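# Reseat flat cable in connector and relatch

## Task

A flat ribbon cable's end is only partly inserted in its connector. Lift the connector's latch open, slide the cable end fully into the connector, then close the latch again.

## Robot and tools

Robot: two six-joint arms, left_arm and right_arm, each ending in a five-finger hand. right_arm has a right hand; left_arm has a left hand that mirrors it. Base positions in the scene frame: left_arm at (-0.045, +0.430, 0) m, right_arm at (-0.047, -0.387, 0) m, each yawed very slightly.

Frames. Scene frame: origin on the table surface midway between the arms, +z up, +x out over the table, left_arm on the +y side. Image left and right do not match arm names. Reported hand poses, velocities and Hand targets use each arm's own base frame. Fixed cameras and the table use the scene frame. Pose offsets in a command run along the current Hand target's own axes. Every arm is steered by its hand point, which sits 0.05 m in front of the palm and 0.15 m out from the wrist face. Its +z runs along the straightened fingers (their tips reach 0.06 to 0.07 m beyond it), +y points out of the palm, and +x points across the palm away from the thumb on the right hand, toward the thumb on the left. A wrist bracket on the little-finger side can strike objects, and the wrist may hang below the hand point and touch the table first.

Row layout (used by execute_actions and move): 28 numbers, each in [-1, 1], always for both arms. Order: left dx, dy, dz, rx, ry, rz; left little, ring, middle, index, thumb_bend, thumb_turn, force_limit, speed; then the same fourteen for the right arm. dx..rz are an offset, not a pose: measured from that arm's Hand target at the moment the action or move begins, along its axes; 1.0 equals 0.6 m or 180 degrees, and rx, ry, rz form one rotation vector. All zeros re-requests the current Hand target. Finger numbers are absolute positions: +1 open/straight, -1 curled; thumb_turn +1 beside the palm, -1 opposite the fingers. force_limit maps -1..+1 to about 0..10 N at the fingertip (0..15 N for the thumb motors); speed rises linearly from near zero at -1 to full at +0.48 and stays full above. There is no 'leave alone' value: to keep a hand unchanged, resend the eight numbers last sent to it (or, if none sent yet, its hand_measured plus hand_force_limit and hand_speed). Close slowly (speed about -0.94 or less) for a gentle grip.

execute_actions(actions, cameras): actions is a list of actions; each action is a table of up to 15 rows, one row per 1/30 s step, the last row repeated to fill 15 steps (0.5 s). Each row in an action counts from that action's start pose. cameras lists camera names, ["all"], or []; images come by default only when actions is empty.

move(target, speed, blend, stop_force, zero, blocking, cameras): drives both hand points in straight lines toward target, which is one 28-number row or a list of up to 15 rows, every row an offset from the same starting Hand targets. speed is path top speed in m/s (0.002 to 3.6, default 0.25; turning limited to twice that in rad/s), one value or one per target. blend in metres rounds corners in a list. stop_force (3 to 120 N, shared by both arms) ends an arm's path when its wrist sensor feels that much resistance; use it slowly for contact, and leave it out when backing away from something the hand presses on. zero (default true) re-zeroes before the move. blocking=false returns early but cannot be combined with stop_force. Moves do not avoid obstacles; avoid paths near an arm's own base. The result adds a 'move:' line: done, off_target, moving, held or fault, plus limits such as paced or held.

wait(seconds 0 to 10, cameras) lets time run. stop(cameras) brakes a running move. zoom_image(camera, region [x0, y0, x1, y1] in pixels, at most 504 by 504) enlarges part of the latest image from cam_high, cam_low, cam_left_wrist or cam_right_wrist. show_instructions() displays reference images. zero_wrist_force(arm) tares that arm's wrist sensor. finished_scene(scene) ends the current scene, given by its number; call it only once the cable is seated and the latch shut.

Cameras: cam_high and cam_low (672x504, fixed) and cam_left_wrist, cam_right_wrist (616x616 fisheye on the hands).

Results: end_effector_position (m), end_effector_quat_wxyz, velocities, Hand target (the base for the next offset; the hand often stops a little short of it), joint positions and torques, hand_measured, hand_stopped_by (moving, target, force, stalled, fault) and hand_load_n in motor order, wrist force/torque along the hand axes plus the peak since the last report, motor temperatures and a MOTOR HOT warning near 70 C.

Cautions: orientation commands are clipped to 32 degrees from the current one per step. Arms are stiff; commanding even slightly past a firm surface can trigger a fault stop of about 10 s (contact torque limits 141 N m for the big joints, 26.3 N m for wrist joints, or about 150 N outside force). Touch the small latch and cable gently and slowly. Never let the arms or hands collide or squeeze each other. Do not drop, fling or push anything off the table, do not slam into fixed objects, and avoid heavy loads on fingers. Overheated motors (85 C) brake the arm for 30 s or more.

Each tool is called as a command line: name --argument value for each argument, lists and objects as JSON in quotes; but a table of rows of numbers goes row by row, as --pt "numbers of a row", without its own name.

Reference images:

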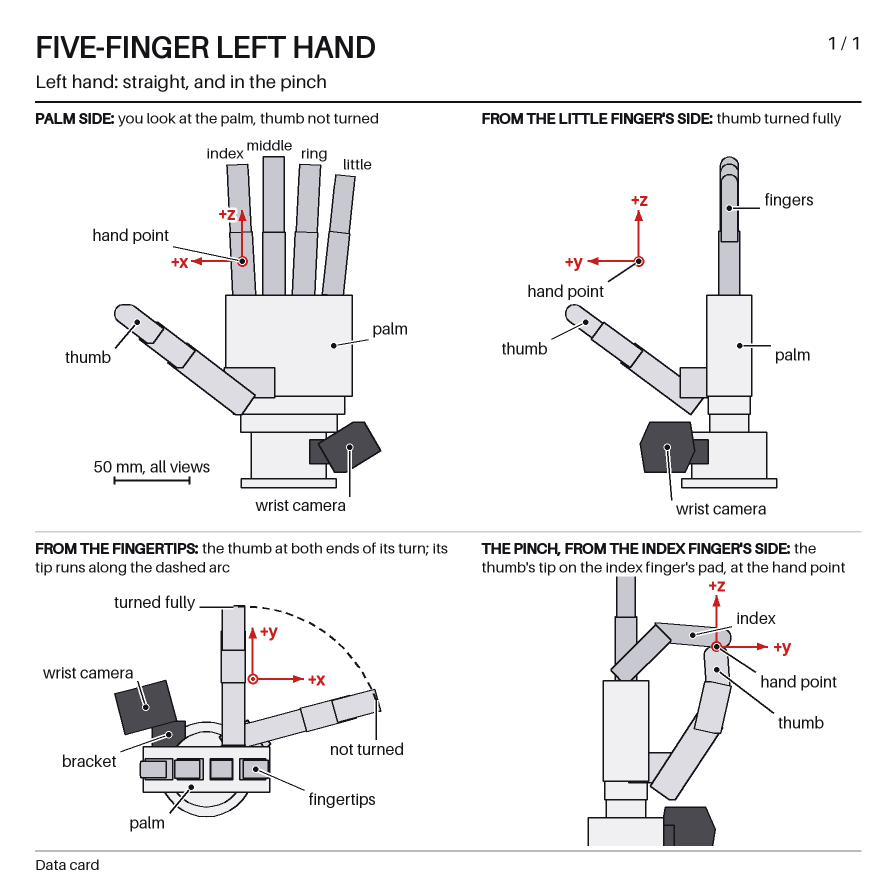

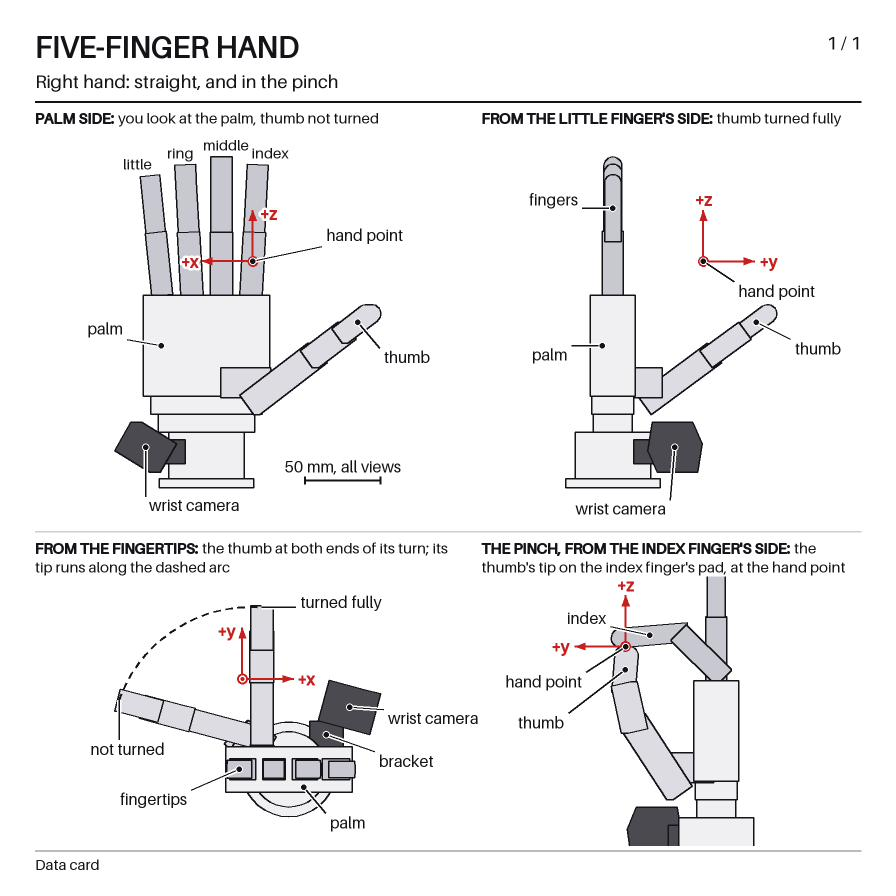

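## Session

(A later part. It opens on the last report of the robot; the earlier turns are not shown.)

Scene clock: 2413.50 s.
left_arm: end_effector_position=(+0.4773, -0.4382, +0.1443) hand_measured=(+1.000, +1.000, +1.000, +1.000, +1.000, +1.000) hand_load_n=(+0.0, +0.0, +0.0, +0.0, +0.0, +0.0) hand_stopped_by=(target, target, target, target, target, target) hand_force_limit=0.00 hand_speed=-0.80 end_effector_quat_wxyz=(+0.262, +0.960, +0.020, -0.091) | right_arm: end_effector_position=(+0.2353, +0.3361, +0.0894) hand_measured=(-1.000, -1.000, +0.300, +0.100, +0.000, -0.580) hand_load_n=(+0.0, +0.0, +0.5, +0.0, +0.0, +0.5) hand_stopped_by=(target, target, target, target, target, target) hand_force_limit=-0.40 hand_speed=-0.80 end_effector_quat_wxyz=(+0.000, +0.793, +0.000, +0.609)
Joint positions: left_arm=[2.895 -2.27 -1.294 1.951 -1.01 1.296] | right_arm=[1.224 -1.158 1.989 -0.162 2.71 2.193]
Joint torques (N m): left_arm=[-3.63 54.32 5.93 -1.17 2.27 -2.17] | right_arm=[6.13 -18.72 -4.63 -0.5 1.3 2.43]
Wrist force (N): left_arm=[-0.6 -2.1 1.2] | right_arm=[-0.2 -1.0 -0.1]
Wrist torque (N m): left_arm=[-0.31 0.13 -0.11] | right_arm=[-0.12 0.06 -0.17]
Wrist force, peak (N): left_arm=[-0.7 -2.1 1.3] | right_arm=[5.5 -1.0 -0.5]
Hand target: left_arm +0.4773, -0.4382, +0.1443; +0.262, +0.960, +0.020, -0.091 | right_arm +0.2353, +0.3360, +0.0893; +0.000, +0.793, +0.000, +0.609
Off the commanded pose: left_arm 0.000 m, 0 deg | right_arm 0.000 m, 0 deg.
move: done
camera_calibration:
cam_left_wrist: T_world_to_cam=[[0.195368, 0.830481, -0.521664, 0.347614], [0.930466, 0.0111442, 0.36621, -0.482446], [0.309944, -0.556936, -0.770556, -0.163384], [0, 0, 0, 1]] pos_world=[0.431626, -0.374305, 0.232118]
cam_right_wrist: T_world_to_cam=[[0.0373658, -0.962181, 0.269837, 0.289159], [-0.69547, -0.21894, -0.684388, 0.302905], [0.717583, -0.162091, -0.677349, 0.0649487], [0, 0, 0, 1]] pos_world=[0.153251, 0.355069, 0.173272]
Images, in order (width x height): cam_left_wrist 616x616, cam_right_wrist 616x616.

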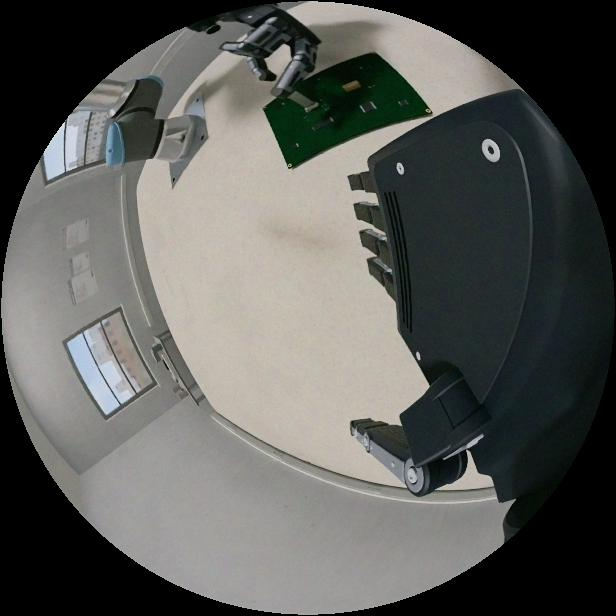

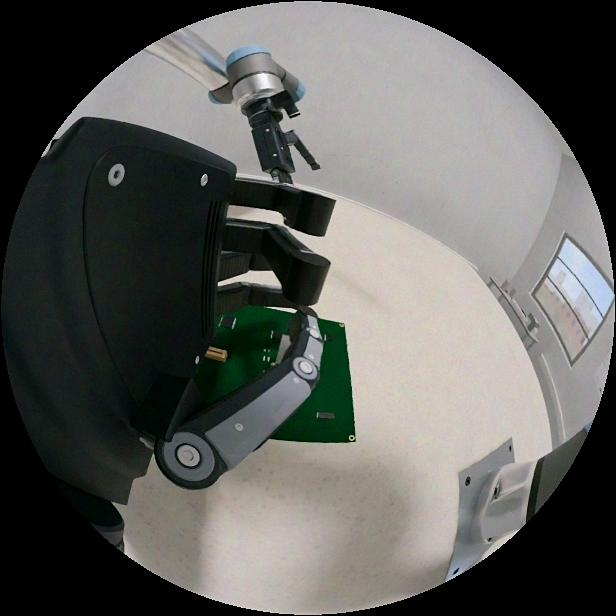

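move --pt "0 0 0 0 0 0 1 1 1 1 1 1 0 -0.8 0 0 0 0 0 0 -1 -1 0.3 0.3 0.5 -1 -0.4 -0.4" --pt "0 0 0 0 0 0 1 1 1 1 1 1 0 -0.8 -0.061 0 0.025 0 0 0 -1 -1 0.3 0.3 0.5 -1 -0.4 -0.4" --speed 0.06 --cameras '["cam_right_wrist"]'

zoom_image --camera "cam_right_wrist" --region '[260, 300, 330, 370]'

Scene clock: 2425.87 s.
left_arm: end_effector_position=(+0.4773, -0.4382, +0.1443) hand_measured=(+1.000, +1.000, +1.000, +1.000, +1.000, +1.000) hand_load_n=(+0.0, +0.0, +0.0, +0.0, +0.0, +0.0) hand_stopped_by=(target, target, target, target, target, target) hand_force_limit=0.00 hand_speed=-0.80 end_effector_quat_wxyz=(+0.262, +0.960, +0.020, -0.091) | right_arm: end_effector_position=(+0.2403, +0.3358, +0.0500) hand_measured=(-1.000, -1.000, +0.300, +0.300, +0.500, -1.000) hand_load_n=(+0.0, +0.0, +0.0, +0.0, +0.0, +0.5) hand_stopped_by=(target, target, target, target, target, target) hand_force_limit=-0.40 hand_speed=-0.40 end_effector_quat_wxyz=(+0.000, +0.794, +0.000, +0.609)
Joint positions: left_arm=[2.895 -2.27 -1.294 1.951 -1.01 1.296] | right_arm=[1.211 -1.084 2.013 -0.277 2.7 2.175]
Joint torques (N m): left_arm=[-3.06 53.83 6.54 -1.09 2.19 -2.13] | right_arm=[7.24 -40.98 -20.47 1.22 1.9 1.12]
Wrist force (N): left_arm=[-0.6 -1.9 1.2] | right_arm=[-0.5 -0.6 -0.2]
Wrist torque (N m): left_arm=[-0.26 0.12 -0.11] | right_arm=[-0.05 0.08 0.06]
Wrist force, peak (N): left_arm=[-0.6 -2.1 1.3] | right_arm=[-0.2 -1.1 -0.5]
Hand target: left_arm +0.4773, -0.4382, +0.1443; +0.262, +0.960, +0.020, -0.091 | right_arm +0.2403, +0.3359, +0.0501; +0.000, +0.793, +0.000, +0.609
Off the commanded pose: left_arm 0.000 m, 0 deg | right_arm 0.000 m, 0 deg.
move: done
camera_calibration:
cam_right_wrist: T_world_to_cam=[[0.0373721, -0.961929, 0.270734, 0.299201], [-0.695696, -0.219531, -0.683969, 0.279563], [0.717363, -0.162787, -0.677414, 0.0349302], [0, 0, 0, 1]] pos_world=[0.158251, 0.354869, 0.13387]
Images, in order (width x height): cam_right_wrist 616x616.

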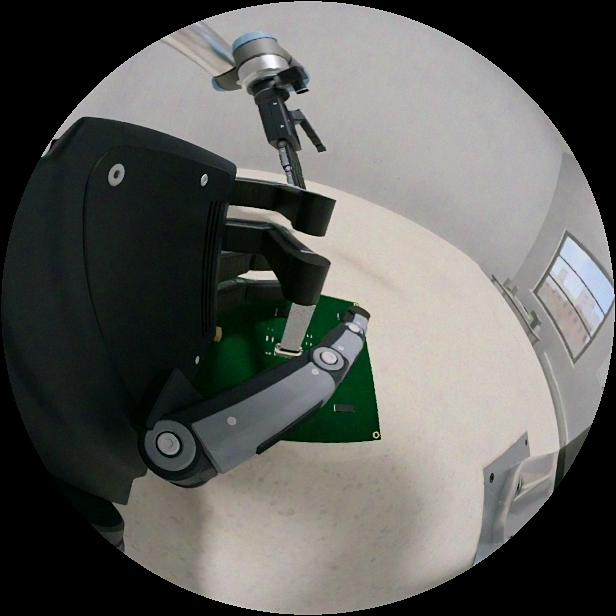

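Scaled by 7.200 from the camera's 616x616 image, which has a finer 880x880 frame.

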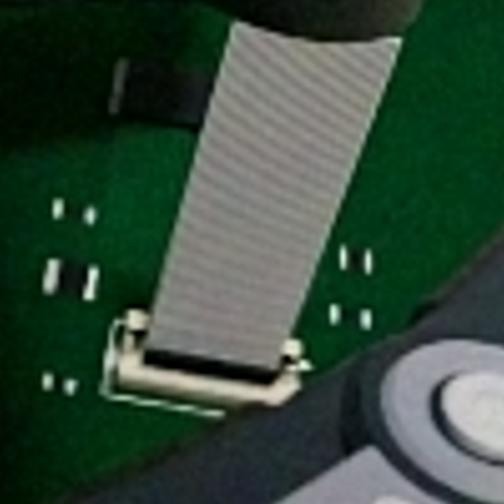

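zoom_image --camera "cam_right_wrist" --region '[272, 340, 306, 362]'

zoom_image --camera "cam_right_wrist" --region '[190, 290, 300, 400]'

Scaled by 14.824 from the camera's 616x616 image, which has a finer 880x880 frame.

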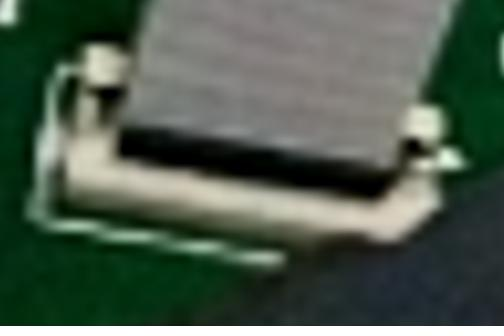

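Scaled by 4.582 from the camera's 616x616 image, which has a finer 880x880 frame.

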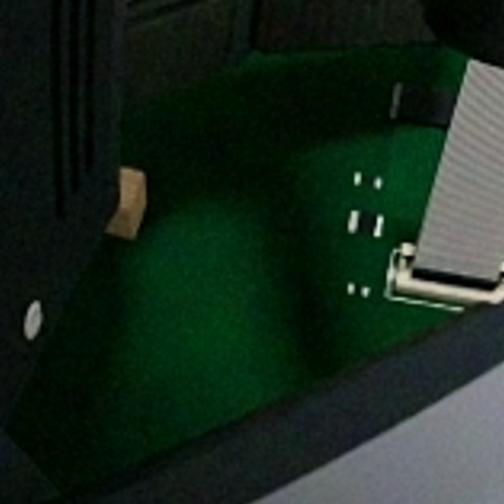

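move --pt "0 0 0 0 0 0 1 1 1 1 1 1 0 -0.8 -0.0035 0 -0.0129 0 0 0 -1 -1 0.3 0.3 0.5 -1 -0.4 -0.4" --pt "0 0 0 0 0 0 1 1 1 1 1 1 0 -0.8 -0.0035 0 -0.0129 0 0 0 -1 -1 0.3 0.1 0.0 -0.58 -0.4 -0.4" --pt "0 0 0 0 0 0 1 1 1 1 1 1 0 -0.8 -0.0285 0 -0.0062 0 0 0 -1 -1 0.3 0.1 0.0 -0.58 -0.4 -0.4" --speed 0.04 --cameras '["cam_left_wrist","cam_right_wrist"]'

zoom_image --camera "cam_left_wrist" --region '[260, 70, 360, 150]'

zoom_image --camera "cam_right_wrist" --region '[240, 280, 340, 380]'

Scene clock: 2469.87 s.
left_arm: end_effector_position=(+0.4773, -0.4382, +0.1443) hand_measured=(+1.000, +1.000, +1.000, +1.000, +1.000, +1.000) hand_load_n=(+0.0, +0.0, +0.0, +0.0, +0.0, +0.0) hand_stopped_by=(target, target, target, target, target, target) hand_force_limit=0.00 hand_speed=-0.80 end_effector_quat_wxyz=(+0.262, +0.960, +0.020, -0.091) | right_arm: end_effector_position=(+0.2323, +0.3359, +0.0344) hand_measured=(-1.000, -1.000, +0.300, +0.100, +0.000, -0.580) hand_load_n=(+0.0, +0.0, +0.0, +0.0, +0.0, +0.0) hand_stopped_by=(target, target, target, target, target, target) hand_force_limit=-0.40 hand_speed=-0.40 end_effector_quat_wxyz=(+0.000, +0.794, +0.000, +0.609) end_effector_velocity=(+0.000, -0.001, +0.002) end_effector_angular_velocity=(-0.004, +0.002, +0.001)
Joint positions: left_arm=[2.895 -2.27 -1.294 1.951 -1.01 1.296] | right_arm=[1.231 -1.044 2.013 -0.29 2.716 2.205]
Joint velocities: left_arm=[within noise] | right_arm=[0 -0.005 0.001 0.008 -0.001 0]
Joint torques (N m): left_arm=[-2.9 54.35 5.85 -1.25 2.17 -2.05] | right_arm=[-9.85 -45.03 -6.5 2.28 -0.07 0.68]
Wrist force (N): left_arm=[-0.6 -1.6 1.1] | right_arm=[-0.3 -0.7 0.0]
Wrist torque (N m): left_arm=[-0.24 0.12 -0.12] | right_arm=[-0.07 0.08 -0.06]
Wrist force, peak (N): left_arm=[-0.4 -2.2 1.3] | right_arm=[-0.6 -1.0 0.1]
Hand target: left_arm +0.4773, -0.4382, +0.1443; +0.262, +0.960, +0.020, -0.091 | right_arm +0.2323, +0.3359, +0.0345; +0.000, +0.793, +0.000, +0.609
Off the commanded pose: left_arm 0.000 m, 0 deg | right_arm 0.000 m, 0 deg.
move: done
camera_calibration:
cam_left_wrist: T_world_to_cam=[[0.195368, 0.830481, -0.521664, 0.347614], [0.930466, 0.0111442, 0.36621, -0.482446], [0.309944, -0.556936, -0.770556, -0.163384], [0, 0, 0, 1]] pos_world=[0.431626, -0.374305, 0.232118]
cam_right_wrist: T_world_to_cam=[[0.0374313, -0.962059, 0.270262, 0.303939], [-0.695599, -0.219258, -0.684155, 0.263192], [0.717455, -0.162385, -0.677414, 0.0298943], [0, 0, 0, 1]] pos_world=[0.150251, 0.354969, 0.118171]
Images, in order (width x height): cam_left_wrist 616x616, cam_right_wrist 616x616.

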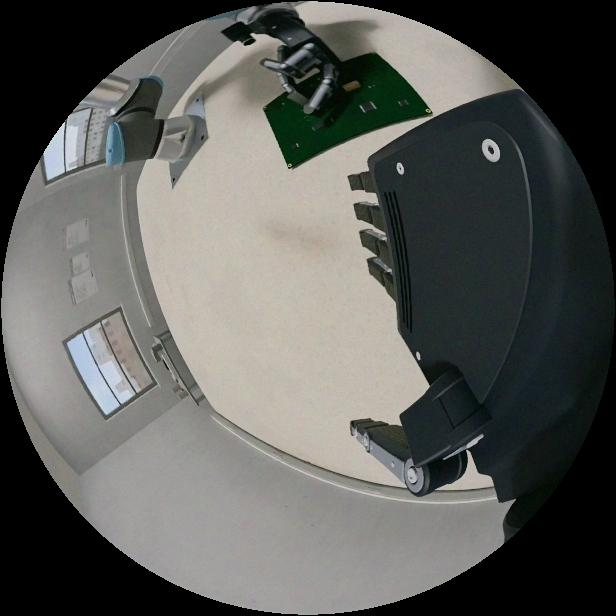

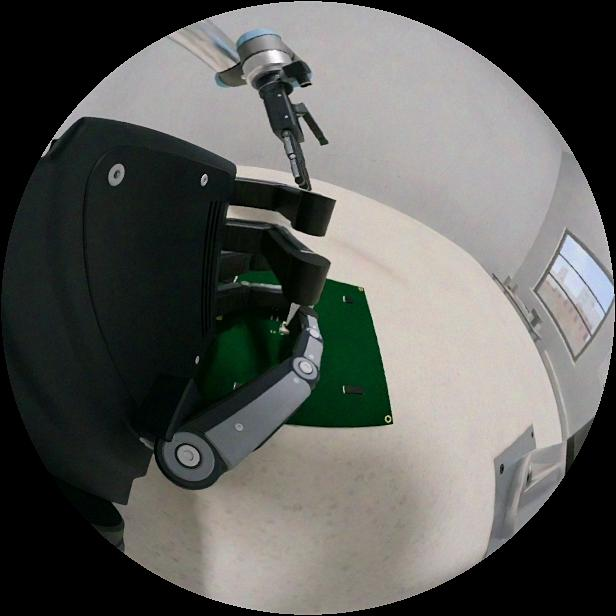

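Scaled by 5.040 from the camera's 616x616 image, which has a finer 880x880 frame.

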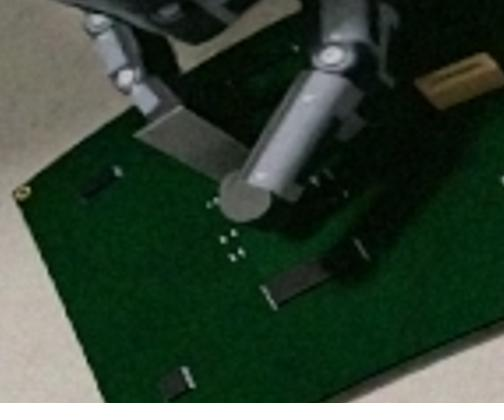

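Scaled by 5.040 from the camera's 616x616 image, which has a finer 880x880 frame.

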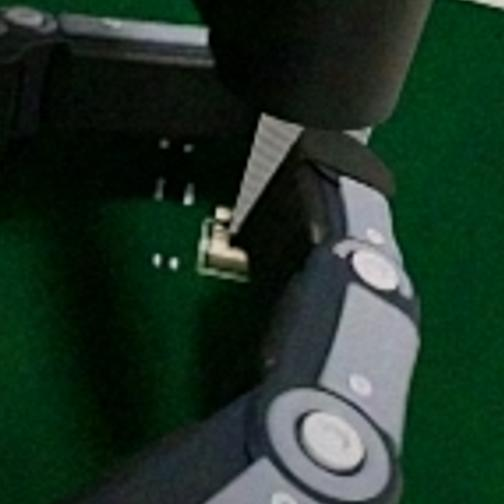

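move --pt "0 0 0 0 0 0 1 1 1 1 1 1 0 -0.8 0.0043 0 0.0161 0 0 0 -1 -1 0.3 0.1 0.0 -0.58 -0.4 -0.4" --pt "0 0 0 0 0 0 1 1 1 1 1 1 0 -0.8 0.0043 0 0.0161 0 0 0 -1 -1 0.3 -0.5 0.0 -0.58 -0.1 -0.94" --speed 0.02 --cameras '["cam_left_wrist","cam_right_wrist"]'

zoom_image --camera "cam_left_wrist" --region '[260, 70, 360, 150]'

zoom_image --camera "cam_right_wrist" --region '[240, 280, 340, 380]'

Scene clock: 2484.23 s.
left_arm: end_effector_position=(+0.4773, -0.4382, +0.1443) hand_measured=(+1.000, +1.000, +1.000, +1.000, +1.000, +1.000) hand_load_n=(+0.0, +0.0, +0.0, +0.0, -0.5, +0.0) hand_stopped_by=(target, target, target, target, target, target) hand_force_limit=0.00 hand_speed=-0.80 end_effector_quat_wxyz=(+0.262, +0.960, +0.020, -0.091) | right_arm: end_effector_position=(+0.2423, +0.3359, +0.0345) hand_measured=(-1.000, -1.000, +0.300, -0.220, +0.000, -0.580) hand_load_n=(+0.0, +0.0, +0.0, +7.0, +1.5, -0.5) hand_stopped_by=(target, target, target, force, target, target) hand_force_limit=-0.10 hand_speed=-0.94 end_effector_quat_wxyz=(+0.000, +0.793, +0.000, +0.609)
Joint positions: left_arm=[2.895 -2.27 -1.294 1.951 -1.01 1.296] | right_arm=[1.206 -1.052 2.019 -0.321 2.696 2.168]
Joint torques (N m): left_arm=[-3.13 53.48 5.41 -1.07 2.18 -2.13] | right_arm=[11.31 -20.51 -19.37 2.72 2.41 3.03]
Wrist force (N): left_arm=[-0.2 -1.8 1.2] | right_arm=[-0.4 -0.9 -0.2]
Wrist torque (N m): left_arm=[-0.26 0.07 -0.10] | right_arm=[-0.07 0.09 -0.03]
Wrist force, peak (N): left_arm=[-0.7 -2.1 1.2] | right_arm=[-0.7 -1.0 0.0]
Hand target: left_arm +0.4773, -0.4382, +0.1443; +0.262, +0.960, +0.020, -0.091 | right_arm +0.2423, +0.3359, +0.0345; +0.000, +0.793, +0.000, +0.609
Off the commanded pose: left_arm 0.000 m, 0 deg | right_arm 0.000 m, 0 deg.
move: done
camera_calibration:
cam_left_wrist: T_world_to_cam=[[0.195368, 0.830481, -0.521664, 0.347614], [0.930466, 0.0111442, 0.36621, -0.482446], [0.309944, -0.556936, -0.770556, -0.163384], [0, 0, 0, 1]] pos_world=[0.431626, -0.374305, 0.232118]
cam_right_wrist: T_world_to_cam=[[0.0374133, -0.962065, 0.270244, 0.303518], [-0.6956, -0.219232, -0.684162, 0.270277], [0.717455, -0.162385, -0.677414, 0.0228553], [0, 0, 0, 1]] pos_world=[0.160251, 0.354969, 0.118371]
Images, in order (width x height): cam_left_wrist 616x616, cam_right_wrist 616x616.

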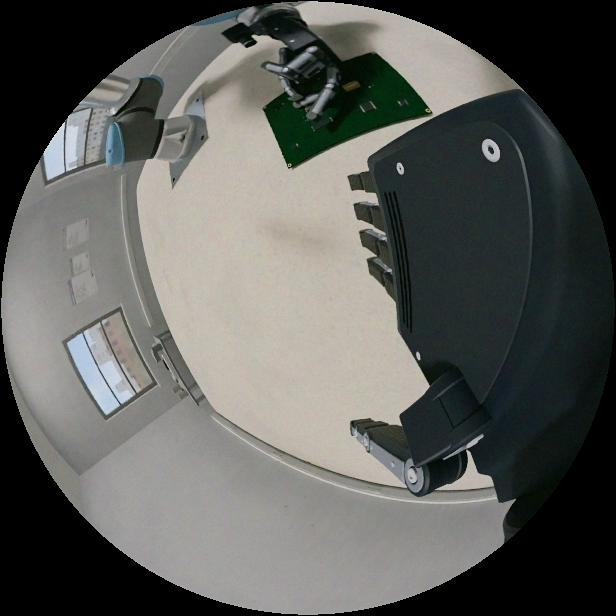

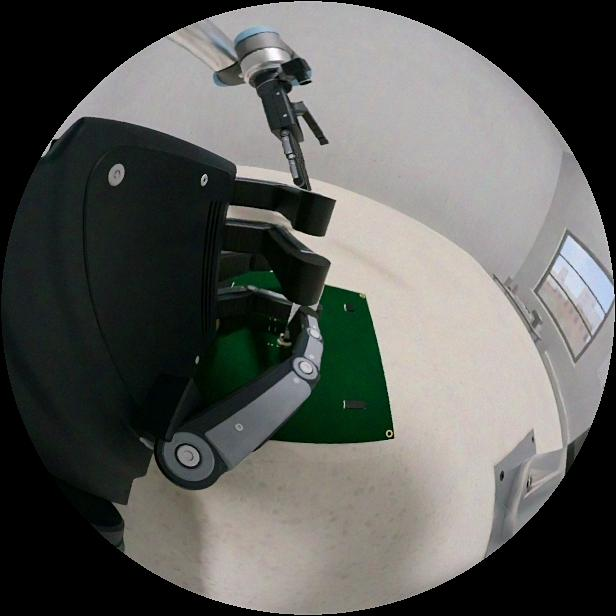

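Scaled by 5.040 from the camera's 616x616 image, which has a finer 880x880 frame.

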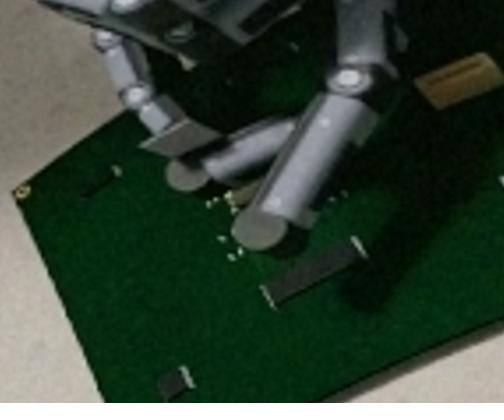

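Scaled by 5.040 from the camera's 616x616 image, which has a finer 880x880 frame.

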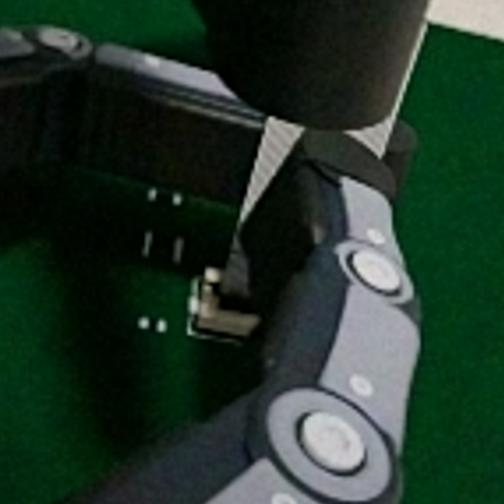

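move --target '[0,0,0,0,0,0,1,1,1,1,1,1,0,-0.8,-0.0064,0,0.0017,0,0,0,-1,-1,0.3,-0.5,0.0,-0.58,-0.1,-0.94]' --speed 0.004 --stop_force 8 --cameras '["cam_left_wrist"]'

Scene clock: 2531.10 s.
left_arm: end_effector_position=(+0.4773, -0.4382, +0.1443) hand_measured=(+1.000, +1.000, +1.000, +1.000, +1.000, +1.000) hand_load_n=(+0.0, +0.5, +0.0, +0.0, +0.0, +0.0) hand_stopped_by=(target, target, target, target, target, target) hand_force_limit=0.00 hand_speed=-0.80 end_effector_quat_wxyz=(+0.262, +0.960, +0.020, -0.091) | right_arm: end_effector_position=(+0.2423, +0.3360, +0.0338) hand_measured=(-1.000, -1.000, +0.300, -0.220, +0.000, -0.580) hand_load_n=(+0.0, +0.0, +0.0, +6.5, +1.5, -2.0) hand_stopped_by=(target, target, target, force, target, target) hand_force_limit=-0.10 hand_speed=-0.94 end_effector_quat_wxyz=(+0.000, +0.793, +0.000, +0.609)
Joint positions: left_arm=[2.895 -2.27 -1.294 1.951 -1.01 1.296] | right_arm=[1.206 -1.051 2.02 -0.323 2.696 2.168]
Joint torques (N m): left_arm=[-2.56 54.07 6.16 -1.06 2.13 -2.1] | right_arm=[10.14 -44.56 -17.33 2.19 0.55 3.07]
Wrist force (N): left_arm=[-0.5 -1.9 1.3] | right_arm=[5.3 0.7 -1.1]
Wrist torque (N m): left_arm=[-0.29 0.11 -0.11] | right_arm=[-0.10 0.01 0.00]
Wrist force, peak (N): left_arm=[-0.7 -2.4 1.0] | right_arm=[8.5 1.2 -1.9]
Hand target: left_arm +0.4773, -0.4382, +0.1443; +0.262, +0.960, +0.020, -0.091 | right_arm +0.2423, +0.3360, +0.0338; +0.000, +0.793, +0.000, +0.609 (not the last commanded pose)
Off the commanded pose: left_arm 0.000 m, 0 deg | right_arm 0.003 m, 0 deg.
move: contact (right_arm)
camera_calibration:
cam_left_wrist: T_world_to_cam=[[0.195368, 0.830481, -0.521664, 0.347614], [0.930466, 0.0111442, 0.36621, -0.482446], [0.309944, -0.556936, -0.770556, -0.163384], [0, 0, 0, 1]] pos_world=[0.431626, -0.374305, 0.232118]
Images, in order (width x height): cam_left_wrist 616x616.

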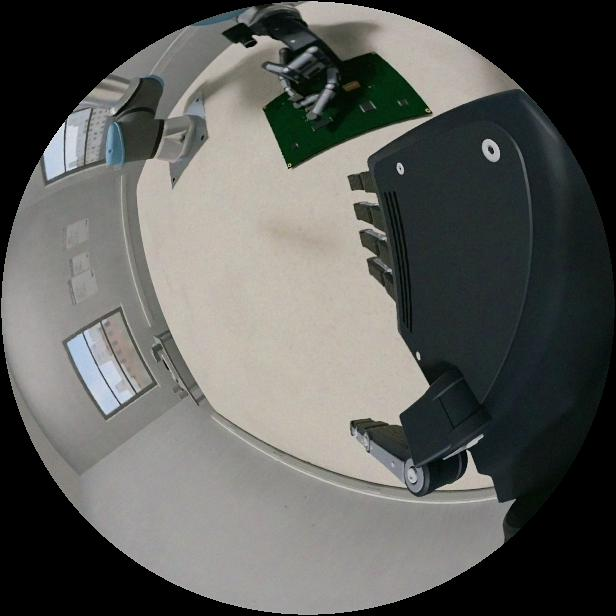

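zoom_image --camera "cam_left_wrist" --region '[260, 50, 380, 150]'

execute_actions --actions '[]' --cameras '["cam_right_wrist"]'

Scaled by 4.200 from the camera's 616x616 image, which has a finer 880x880 frame.

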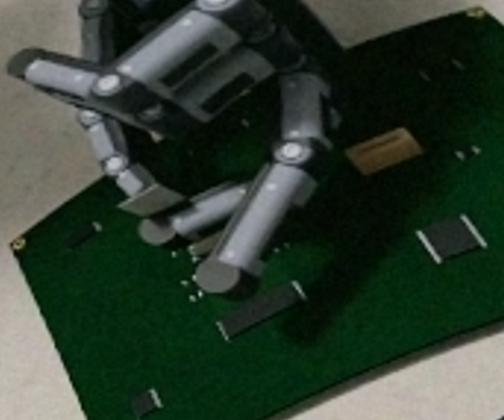

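Scene clock: 2540.57 s.
left_arm: end_effector_position=(+0.4773, -0.4382, +0.1443) hand_measured=(+1.000, +1.000, +1.000, +1.000, +1.000, +1.000) hand_load_n=(+0.0, +0.0, +0.0, +0.0, +0.0, +0.0) hand_stopped_by=(target, target, target, target, target, target) hand_force_limit=0.00 hand_speed=-0.80 end_effector_quat_wxyz=(+0.262, +0.960, +0.020, -0.091) | right_arm: end_effector_position=(+0.2423, +0.3360, +0.0338) hand_measured=(-1.000, -1.000, +0.300, -0.220, +0.000, -0.580) hand_load_n=(+0.0, +0.0, +0.0, +6.5, +1.5, -2.0) hand_stopped_by=(target, target, target, force, target, target) hand_force_limit=-0.10 hand_speed=-0.94 end_effector_quat_wxyz=(+0.000, +0.793, +0.000, +0.609)
Joint positions: left_arm=[2.895 -2.27 -1.294 1.951 -1.01 1.296] | right_arm=[1.206 -1.051 2.02 -0.323 2.696 2.168]
Joint velocities: within noise
Joint torques (N m): left_arm=[-2.46 53.53 6.99 -1.22 2.26 -1.88] | right_arm=[10.48 -44.65 -16.66 2.29 -1.01 2.77]
Motor temperatures (°C): left_arm=[33 35 30 39 35 38] | right_arm=[31 36 32 42 34 46]
Wrist force (N): left_arm=[-0.5 -2.1 0.9] | right_arm=[4.2 0.7 -0.7]
Wrist torque (N m): left_arm=[-0.27 0.10 -0.11] | right_arm=[-0.06 0.03 0.01]
Wrist force, peak (N): left_arm=[-0.6 -2.0 1.5] | right_arm=[5.4 0.7 -1.4]
Hand target: left_arm +0.4773, -0.4382, +0.1443; +0.262, +0.960, +0.020, -0.091 | right_arm +0.2423, +0.3360, +0.0338; +0.000, +0.793, +0.000, +0.609 (not the last commanded pose)
Off the commanded pose: left_arm 0.000 m, 0 deg | right_arm 0.003 m, 0 deg.
camera_calibration:
cam_right_wrist: T_world_to_cam=[[0.0373113, -0.962123, 0.270051, 0.30389], [-0.695496, -0.21905, -0.684326, 0.269689], [0.717561, -0.162286, -0.677325, 0.0222671], [0, 0, 0, 1]] pos_world=[0.160251, 0.355069, 0.117572]
Images, in order (width x height): cam_right_wrist 616x616.

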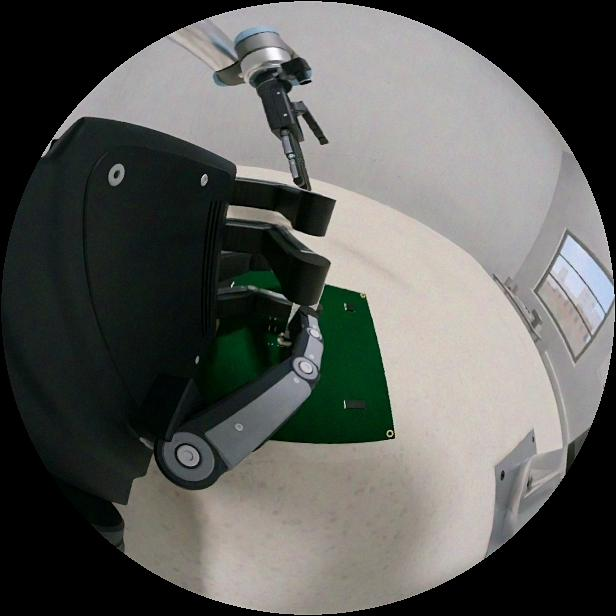

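move --target '[0,0,0,0,0,0,1,1,1,1,1,1,0,-0.8,-0.0032,0,0.00085,0,0,0,-1,-1,0.3,-0.5,0.0,-0.58,-0.1,-0.94]' --speed 0.004 --stop_force 7

Scene clock: 2548.60 s.
left_arm: end_effector_position=(+0.4773, -0.4382, +0.1443) hand_measured=(+1.000, +1.000, +1.000, +1.000, +1.000, +1.000) hand_load_n=(+0.0, +0.0, +0.0, +0.0, +0.0, +0.0) hand_stopped_by=(target, target, target, target, target, target) hand_force_limit=0.00 hand_speed=-0.80 end_effector_quat_wxyz=(+0.262, +0.960, +0.020, -0.091) | right_arm: end_effector_position=(+0.2423, +0.3361, +0.0324) hand_measured=(-1.000, -1.000, +0.300, -0.220, +0.000, -0.580) hand_load_n=(+0.0, +0.0, +0.0, +6.5, +0.5, -4.5) hand_stopped_by=(target, target, target, force, target, target) hand_force_limit=-0.10 hand_speed=-0.94 end_effector_quat_wxyz=(+0.000, +0.793, +0.000, +0.609)
Joint positions: left_arm=[2.895 -2.27 -1.294 1.951 -1.01 1.296] | right_arm=[1.206 -1.048 2.02 -0.327 2.696 2.168]
Joint torques (N m): left_arm=[-1.51 53.9 6.05 -1.15 2.15 -2.02] | right_arm=[11.7 -43.12 -16.76 2.45 -0.72 2.57]
Wrist force (N): left_arm=[-0.7 -1.9 1.1] | right_arm=[8.7 -0.3 -1.7]
Wrist torque (N m): left_arm=[-0.29 0.14 -0.12] | right_arm=[-0.07 0.03 0.01]
Wrist force, peak (N): left_arm=[-0.7 -2.2 1.4] | right_arm=[12.3 -0.1 -2.6]
Hand target: left_arm +0.4773, -0.4382, +0.1443; +0.262, +0.960, +0.020, -0.091 | right_arm +0.2423, +0.3361, +0.0324; +0.000, +0.793, +0.000, +0.609 (not the last commanded pose)
Off the commanded pose: left_arm 0.000 m, 0 deg | right_arm 0.001 m, 0 deg.
move: contact (right_arm)

move --target '[0,0,0,0,0,0,1,1,1,1,1,1,0,-0.8,0,0,0,0,0,0,-1,-1,0.3,0.1,0.0,-0.58,-0.1,-0.8]' --speed 0.02

move --target '[0,0,0,0,0,0,1,1,1,1,1,1,0,-0.8,0.097,0,-0.026,0,0,0,-1,-1,0.3,0.1,0.0,-0.58,-0.1,-0.8]' --speed 0.05 --cameras '["cam_left_wrist","cam_right_wrist"]'

Scene clock: 2554.10 s.
left_arm: end_effector_position=(+0.4773, -0.4382, +0.1443) hand_measured=(+1.000, +1.000, +1.000, +1.000, +1.000, +1.000) hand_load_n=(+0.0, +0.0, +0.0, +0.0, +0.0, +0.0) hand_stopped_by=(target, target, target, target, target, target) hand_force_limit=0.00 hand_speed=-0.80 end_effector_quat_wxyz=(+0.262, +0.960, +0.020, -0.091) | right_arm: end_effector_position=(+0.2423, +0.3361, +0.0324) hand_measured=(-1.000, -1.000, +0.300, +0.100, +0.000, -0.580) hand_load_n=(+0.0, +0.0, +0.0, +0.0, +0.0, +0.0) hand_stopped_by=(target, target, target, target, target, target) hand_force_limit=-0.10 hand_speed=-0.80 end_effector_quat_wxyz=(+0.000, +0.793, +0.000, +0.609)
Joint positions: left_arm=[2.895 -2.27 -1.294 1.951 -1.01 1.296] | right_arm=[1.206 -1.048 2.02 -0.327 2.696 2.168]
Joint torques (N m): left_arm=[-1.07 52.82 6.59 -1.33 2.1 -2.14] | right_arm=[7.43 -43.56 -16.32 2.22 1.69 -0.13]
Wrist force (N): left_arm=[-0.8 -2.1 1.0] | right_arm=[-0.2 -0.8 -0.2]
Wrist torque (N m): left_arm=[-0.29 0.14 -0.12] | right_arm=[-0.09 0.05 -0.03]
Wrist force, peak (N): left_arm=[-0.5 -2.1 1.3] | right_arm=[8.9 -0.3 -1.6]
Hand target: left_arm +0.4773, -0.4382, +0.1443; +0.262, +0.960, +0.020, -0.091 | right_arm +0.2423, +0.3361, +0.0324; +0.000, +0.793, +0.000, +0.609
Off the commanded pose: left_arm 0.000 m, 0 deg | right_arm 0.000 m, 0 deg.
move: done

Scene clock: 2555.63 s.
left_arm: end_effector_position=(+0.4773, -0.4382, +0.1443) hand_measured=(+1.000, +1.000, +1.000, +1.000, +1.000, +1.000) hand_load_n=(+0.0, +0.0, +0.0, +0.0, +0.0, +0.0) hand_stopped_by=(target, target, target, target, target, target) hand_force_limit=0.00 hand_speed=-0.80 end_effector_quat_wxyz=(+0.262, +0.960, +0.020, -0.091) | right_arm: end_effector_position=(+0.2424, +0.3362, +0.0928) hand_measured=(-1.000, -1.000, +0.300, +0.100, +0.000, -0.580) hand_load_n=(+0.0, +0.0, +0.0, +0.0, +0.0, +0.0) hand_stopped_by=(target, target, target, target, target, target) hand_force_limit=-0.10 hand_speed=-0.80 end_effector_quat_wxyz=(+0.000, +0.793, +0.000, +0.609)
Joint positions: left_arm=[2.895 -2.27 -1.294 1.951 -1.01 1.296] | right_arm=[1.206 -1.17 1.99 -0.175 2.696 2.168]
Joint torques (N m): left_arm=[-1.32 53.12 6.4 -1.17 2.25 -2.02] | right_arm=[-4.57 -18.02 -4.54 -0.65 -0.33 2.75]
Wrist force (N): left_arm=[-0.5 -2.1 1.2] | right_arm=[0.0 -0.7 -0.2]
Wrist torque (N m): left_arm=[-0.31 0.11 -0.10] | right_arm=[-0.07 0.03 -0.02]
Wrist force, peak (N): left_arm=[-0.6 -2.1 1.4] | right_arm=[-1.0 -1.0 -0.2]
Hand target: left_arm +0.4773, -0.4382, +0.1443; +0.262, +0.960, +0.020, -0.091 | right_arm +0.2423, +0.3361, +0.0927; +0.000, +0.793, +0.000, +0.609
Off the commanded pose: left_arm 0.000 m, 0 deg | right_arm 0.000 m, 0 deg.
move: done
camera_calibration:
cam_left_wrist: T_world_to_cam=[[0.195368, 0.830481, -0.521664, 0.347614], [0.930466, 0.0111442, 0.36621, -0.482446], [0.309944, -0.556936, -0.770556, -0.163384], [0, 0, 0, 1]] pos_world=[0.431626, -0.374305, 0.232118]
cam_right_wrist: T_world_to_cam=[[0.0373261, -0.962217, 0.269712, 0.288144], [-0.695312, -0.21886, -0.684574, 0.310033], [0.717738, -0.161982, -0.67721, 0.0620889], [0, 0, 0, 1]] pos_world=[0.160251, 0.355168, 0.176572]
Images, in order (width x height): cam_left_wrist 616x616, cam_right_wrist 616x616.

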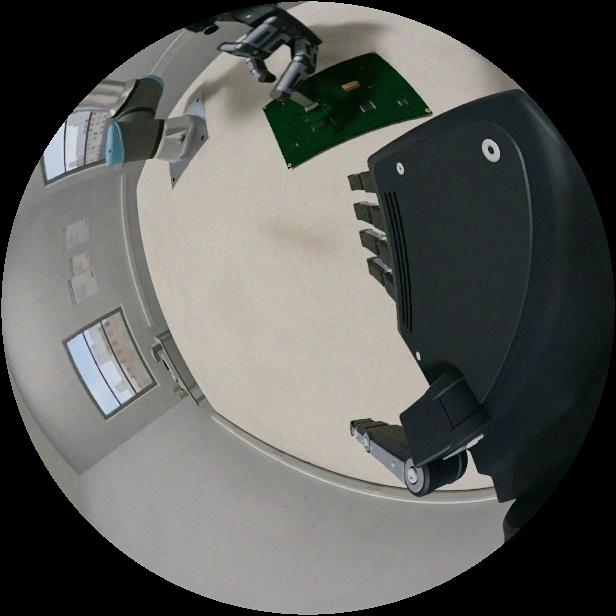

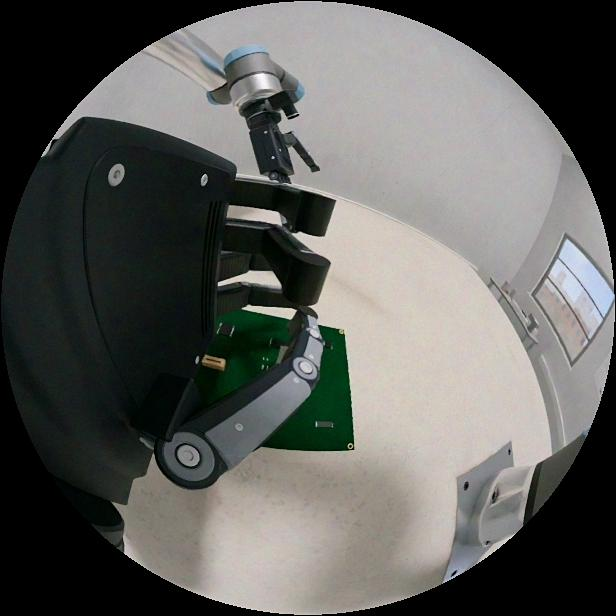

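zoom_image --camera "cam_left_wrist" --region '[270, 60, 350, 130]'

zoom_image --camera "cam_right_wrist" --region '[220, 310, 340, 400]'

Scaled by 6.300 from the camera's 616x616 image, which has a finer 880x880 frame.

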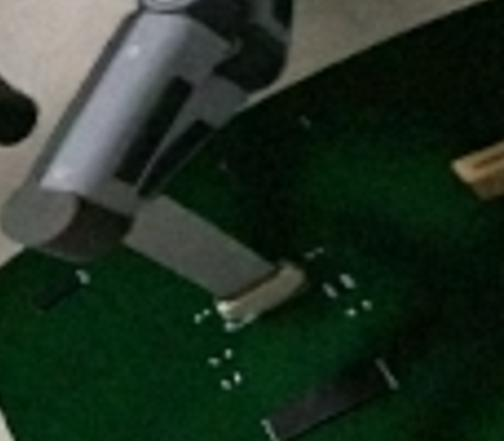

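Scaled by 4.200 from the camera's 616x616 image, which has a finer 880x880 frame.

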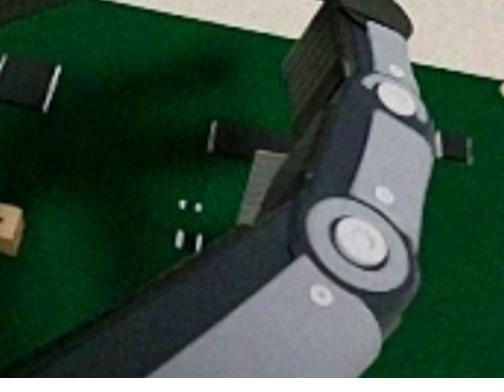

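move --pt "0 0 0 0 0 0 1 1 1 1 1 1 0 -0.8 0.08 0 -0.0215 0 0 0 -1 -1 -1 -1 1 1 -0.1 0.2" --pt "0 0 0 0 0 0 1 1 1 1 1 1 0 -0.8 0.05 -0.1 -0.0617 0 0 0 -1 -1 -1 -1 1 1 -0.1 0.2" --speed 0.1 --blend '[0.02,0]' --cameras '["cam_left_wrist","cam_right_wrist"]'

Scene clock: 2572.27 s.
left_arm: end_effector_position=(+0.4773, -0.4382, +0.1443) hand_measured=(+1.000, +1.000, +1.000, +1.000, +1.000, +1.000) hand_load_n=(+0.0, +0.0, +0.0, +0.0, +0.0, +0.0) hand_stopped_by=(target, target, target, target, target, target) hand_force_limit=0.00 hand_speed=-0.80 end_effector_quat_wxyz=(+0.262, +0.960, +0.020, -0.091) | right_arm: end_effector_position=(+0.2144, +0.3961, +0.1312) hand_measured=(-1.000, -1.000, -1.000, -0.328, +1.000, +1.000) hand_load_n=(+0.0, +0.0, +0.0, +0.0, +0.0, +0.0) hand_stopped_by=(target, target, target, force, target, target) hand_force_limit=-0.10 hand_speed=0.20 end_effector_quat_wxyz=(+0.000, +0.793, +0.000, +0.609)
Joint positions: left_arm=[2.895 -2.27 -1.294 1.951 -1.01 1.296] | right_arm=[1.317 -1.077 1.744 0.152 2.779 2.356]
Joint torques (N m): left_arm=[-0.32 52.69 7.41 -1.2 2.18 -2.05] | right_arm=[-3.75 -36.46 -19.2 1.86 0.32 -1.59]
Wrist force (N): left_arm=[-0.8 -1.8 1.1] | right_arm=[-0.4 -0.8 0.5]
Wrist torque (N m): left_arm=[-0.26 0.14 -0.13] | right_arm=[-0.09 0.12 0.07]
Wrist force, peak (N): left_arm=[-0.7 -2.2 1.2] | right_arm=[-0.6 -1.6 -0.3]
Hand target: left_arm +0.4773, -0.4382, +0.1443; +0.262, +0.960, +0.020, -0.091 | right_arm +0.2144, +0.3961, +0.1313; +0.000, +0.793, +0.000, +0.609
Off the commanded pose: left_arm 0.000 m, 0 deg | right_arm 0.000 m, 0 deg.
move: done
camera_calibration:
cam_left_wrist: T_world_to_cam=[[0.195368, 0.830481, -0.521664, 0.347614], [0.930466, 0.0111442, 0.36621, -0.482446], [0.309944, -0.556936, -0.770556, -0.163384], [0, 0, 0, 1]] pos_world=[0.431626, -0.374305, 0.232118]
cam_right_wrist: T_world_to_cam=[[0.0373628, -0.962144, 0.269968, 0.336348], [-0.695481, -0.219029, -0.684348, 0.330144], [0.717572, -0.162189, -0.677337, 0.118024], [0, 0, 0, 1]] pos_world=[0.132351, 0.415069, 0.215072]
Images, in order (width x height): cam_left_wrist 616x616, cam_right_wrist 616x616.

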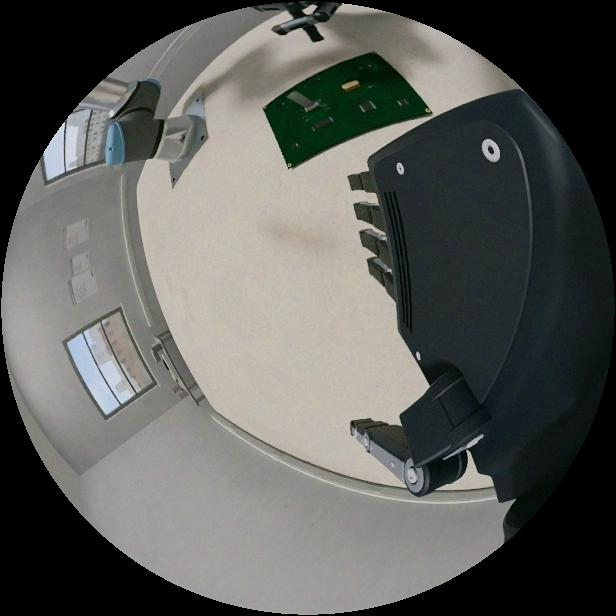

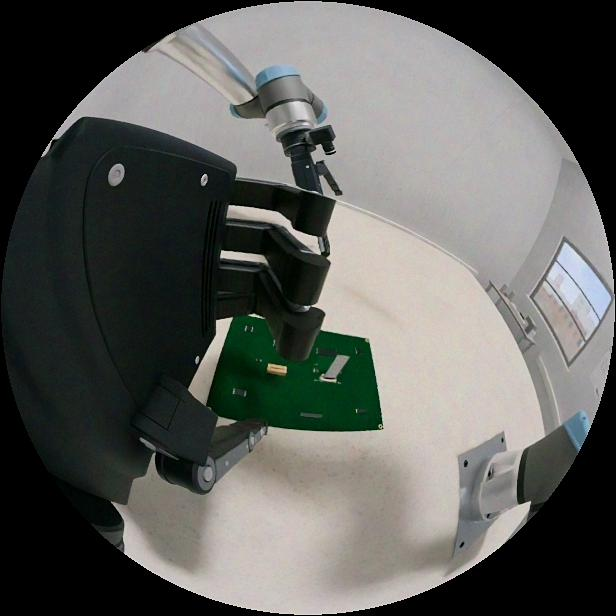

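zoom_image --camera "cam_right_wrist" --region '[300, 340, 370, 400]'

zoom_image --camera "cam_left_wrist" --region '[270, 70, 340, 130]'

Scaled by 7.200 from the camera's 616x616 image, which has a finer 880x880 frame.

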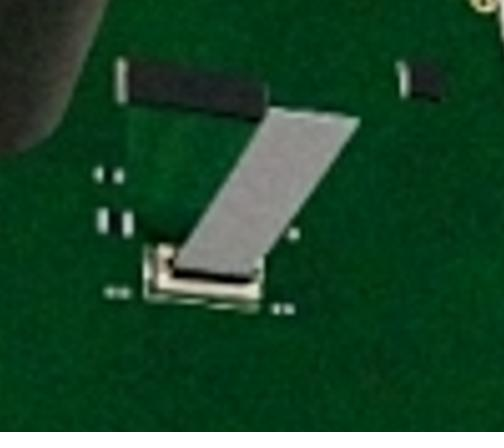

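Scaled by 7.200 from the camera's 616x616 image, which has a finer 880x880 frame.

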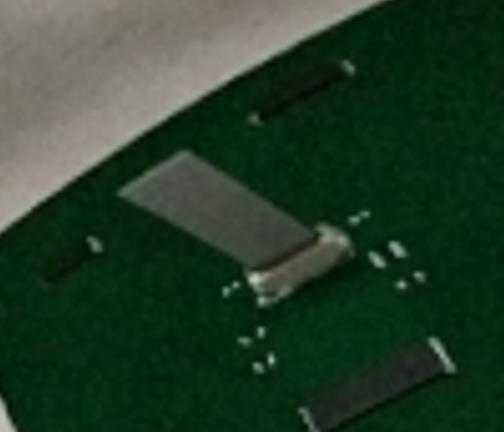

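move --pt "0 0 0 0 0 0 1 1 1 1 1 1 0 -0.8 0.0966 0 -0.0259 0 0 0 1 -1 -1 -1 1 1 -0.1 0.2" --pt "0 0 0 0 0 0 1 1 1 1 1 1 0 -0.8 0.1917 0.2102 0.079 0 0 0 1 -1 -1 -1 1 1 -0.1 0.2" --speed 0.2 --blend '[0.03,0]'

move --target '[0,0,0,0,0,0,1,1,1,1,1,1,0,-0.8,0,0,0,0,-0.4167,0,1,-1,-1,-1,1,1,-0.1,0.2]' --speed 0.4

Scene clock: 2705.80 s.
left_arm: end_effector_position=(+0.4773, -0.4382, +0.1443) hand_measured=(+1.000, +1.000, +1.000, +1.000, +1.000, +1.000) hand_load_n=(+0.0, +0.0, +0.0, +0.0, +0.0, +0.0) hand_stopped_by=(target, target, target, target, target, target) hand_force_limit=0.00 hand_speed=-0.80 end_effector_quat_wxyz=(+0.262, +0.960, +0.020, -0.091) | right_arm: end_effector_position=(+0.2899, +0.2700, +0.2300) hand_measured=(+1.000, -1.000, -1.000, -0.328, +1.000, +1.000) hand_load_n=(+0.0, +0.0, +0.0, +0.0, +0.0, +0.0) hand_stopped_by=(target, target, target, force, target, target) hand_force_limit=-0.10 hand_speed=0.20 end_effector_quat_wxyz=(+0.000, +0.793, +0.000, +0.609)
Joint positions: left_arm=[2.895 -2.27 -1.294 1.951 -1.01 1.296] | right_arm=[0.993 -1.572 2.03 -0.001 2.514 1.95]
Joint torques (N m): left_arm=[-0.49 52.39 6.98 -1.15 2.16 -1.91] | right_arm=[-11.17 -31.84 -13.25 1.07 -0.76 -1.21]
Wrist force (N): left_arm=[-0.6 -1.9 1.1] | right_arm=[0.0 -0.7 -0.3]
Wrist torque (N m): left_arm=[-0.29 0.11 -0.11] | right_arm=[-0.06 0.07 -0.13]
Wrist force, peak (N): left_arm=[-0.5 -2.2 1.2] | right_arm=[-2.1 -0.8 0.7]
Hand target: left_arm +0.4773, -0.4382, +0.1443; +0.262, +0.960, +0.020, -0.091 | right_arm +0.2899, +0.2699, +0.2300; +0.000, +0.793, +0.000, +0.609
Off the commanded pose: left_arm 0.000 m, 0 deg | right_arm 0.000 m, 0 deg.
move: done

Scene clock: 2707.97 s.
left_arm: end_effector_position=(+0.4773, -0.4382, +0.1443) hand_measured=(+1.000, +1.000, +1.000, +1.000, +1.000, +1.000) hand_load_n=(-0.5, +0.0, +0.0, +0.0, +0.0, +0.0) hand_stopped_by=(target, target, target, target, target, target) hand_force_limit=0.00 hand_speed=-0.80 end_effector_quat_wxyz=(+0.262, +0.960, +0.020, -0.091) | right_arm: end_effector_position=(+0.2899, +0.2699, +0.2300) hand_measured=(+1.000, -1.000, -1.000, -0.328, +1.000, +1.000) hand_load_n=(+0.0, +0.0, +0.0, +0.0, -0.5, +0.0) hand_stopped_by=(target, target, target, force, target, target) hand_force_limit=-0.10 hand_speed=0.20 end_effector_quat_wxyz=(+0.000, +1.000, +0.000, +0.000) end_effector_velocity=(-0.002, +0.000, +0.000) end_effector_angular_velocity=(-0.001, +0.006, +0.000)
Joint positions: left_arm=[2.895 -2.27 -1.294 1.951 -1.01 1.296] | right_arm=[0.506 -1.196 1.395 1.372 1.571 2.077]
Joint velocities: left_arm=[within noise] | right_arm=[0 0 0.001 0.005 -0.003 0]
Joint torques (N m): left_arm=[-0.44 52.72 6.18 -1.12 2.12 -1.9] | right_arm=[2.07 -29.75 -17.26 4.05 -1.07 2.28]
Wrist force (N): left_arm=[-0.6 -2.0 1.1] | right_arm=[-1.0 -0.7 -0.2]
Wrist torque (N m): left_arm=[-0.27 0.12 -0.11] | right_arm=[-0.10 0.12 -0.18]
Wrist force, peak (N): left_arm=[-0.6 -2.1 1.3] | right_arm=[-0.8 -0.9 -0.9]
Hand target: left_arm +0.4773, -0.4382, +0.1443; +0.262, +0.960, +0.020, -0.091 | right_arm +0.2899, +0.2699, +0.2300; +0.000, +1.000, +0.000, +0.000
Off the commanded pose: left_arm 0.000 m, 0 deg | right_arm 0.000 m, 0 deg.
move: done

move --target '[0,0,0,0,0,0,1,1,1,1,1,1,0,-0.8,0,0,0,0,-0.0278,0,1,-1,-1,-0.99,1,1,-0.1,0.2]' --speed 0.2

Scene clock: 2718.87 s.
left_arm: end_effector_position=(+0.4773, -0.4382, +0.1443) hand_measured=(+1.000, +1.000, +1.000, +1.000, +1.000, +1.000) hand_load_n=(+0.0, +0.0, +0.0, +0.0, +0.0, +0.0) hand_stopped_by=(target, target, target, target, target, target) hand_force_limit=0.00 hand_speed=-0.80 end_effector_quat_wxyz=(+0.262, +0.960, +0.020, -0.091) | right_arm: end_effector_position=(+0.2901, +0.2699, +0.2300) hand_measured=(+1.000, -1.000, -1.000, -0.990, +1.000, +1.000) hand_load_n=(+0.0, +0.0, +0.0, +0.0, +0.0, +0.0) hand_stopped_by=(target, target, target, target, target, target) hand_force_limit=-0.10 hand_speed=0.20 end_effector_quat_wxyz=(+0.000, +0.999, +0.000, -0.044) end_effector_velocity=(+0.000, +0.000, +0.000) end_effector_angular_velocity=(+0.001, -0.006, -0.004)
Joint positions: left_arm=[2.895 -2.27 -1.294 1.951 -1.01 1.296] | right_arm=[0.483 -1.153 1.363 1.438 1.53 2.052]
Joint velocities: left_arm=[within noise] | right_arm=[0.001 -0.003 0.002 -0.005 0.002 0.005]
Joint torques (N m): left_arm=[-0.75 52.39 6.76 -1.07 2.09 -2.05] | right_arm=[10.86 -48.33 -7.89 0.88 1.41 3.12]
Wrist force (N): left_arm=[-0.7 -1.8 1.2] | right_arm=[-1.0 -0.3 -0.5]
Wrist torque (N m): left_arm=[-0.26 0.13 -0.12] | right_arm=[-0.04 0.08 0.04]
Wrist force, peak (N): left_arm=[-0.5 -2.1 1.3] | right_arm=[-1.3 -0.7 -0.7]
Hand target: left_arm +0.4773, -0.4382, +0.1443; +0.262, +0.960, +0.020, -0.091 | right_arm +0.2899, +0.2699, +0.2300; +0.000, +0.999, +0.000, -0.044
Off the commanded pose: left_arm 0.000 m, 0 deg | right_arm 0.000 m, 0 deg.
move: done

move --target '[0,0,0,0,0,0,1,1,1,1,1,1,0,-0.8,-0.1511,-0.0075,0.0635,0,0,0,1,-1,-1,-0.99,1,1,-0.1,0.2]' --speed 0.15

Scene clock: 2725.77 s.
left_arm: end_effector_position=(+0.4773, -0.4382, +0.1443) hand_measured=(+1.000, +1.000, +1.000, +1.000, +1.000, +1.000) hand_load_n=(+0.5, +0.0, +0.0, +0.0, +0.0, +0.0) hand_stopped_by=(target, target, target, target, target, target) hand_force_limit=0.00 hand_speed=-0.80 end_effector_quat_wxyz=(+0.262, +0.960, +0.020, -0.091) | right_arm: end_effector_position=(+0.1963, +0.2745, +0.2001) hand_measured=(+1.000, -1.000, -1.000, -0.990, +1.000, +1.000) hand_load_n=(+0.0, +0.0, +0.0, +0.0, +0.0, +0.0) hand_stopped_by=(target, target, target, target, target, target) hand_force_limit=-0.10 hand_speed=0.20 end_effector_quat_wxyz=(+0.000, +0.999, +0.000, -0.044)
Joint positions: left_arm=[2.895 -2.27 -1.294 1.951 -1.01 1.296] | right_arm=[0.606 -1.274 1.61 1.307 1.521 2.175]
Joint torques (N m): left_arm=[-1.26 52.92 7.02 -1.24 2.22 -1.9] | right_arm=[2.21 -23.06 -10.92 2.06 1.04 -1.34]
Wrist force (N): left_arm=[-0.5 -2.0 1.0] | right_arm=[-0.7 -0.4 -0.9]
Wrist torque (N m): left_arm=[-0.28 0.09 -0.10] | right_arm=[-0.02 0.08 0.02]
Wrist force, peak (N): left_arm=[-0.5 -2.1 1.3] | right_arm=[-1.9 -0.3 -0.3]
Hand target: left_arm +0.4773, -0.4382, +0.1443; +0.262, +0.960, +0.020, -0.091 | right_arm +0.1963, +0.2745, +0.2000; +0.000, +0.999, +0.000, -0.044
Off the commanded pose: left_arm 0.000 m, 0 deg | right_arm 0.000 m, 0 deg.
move: done


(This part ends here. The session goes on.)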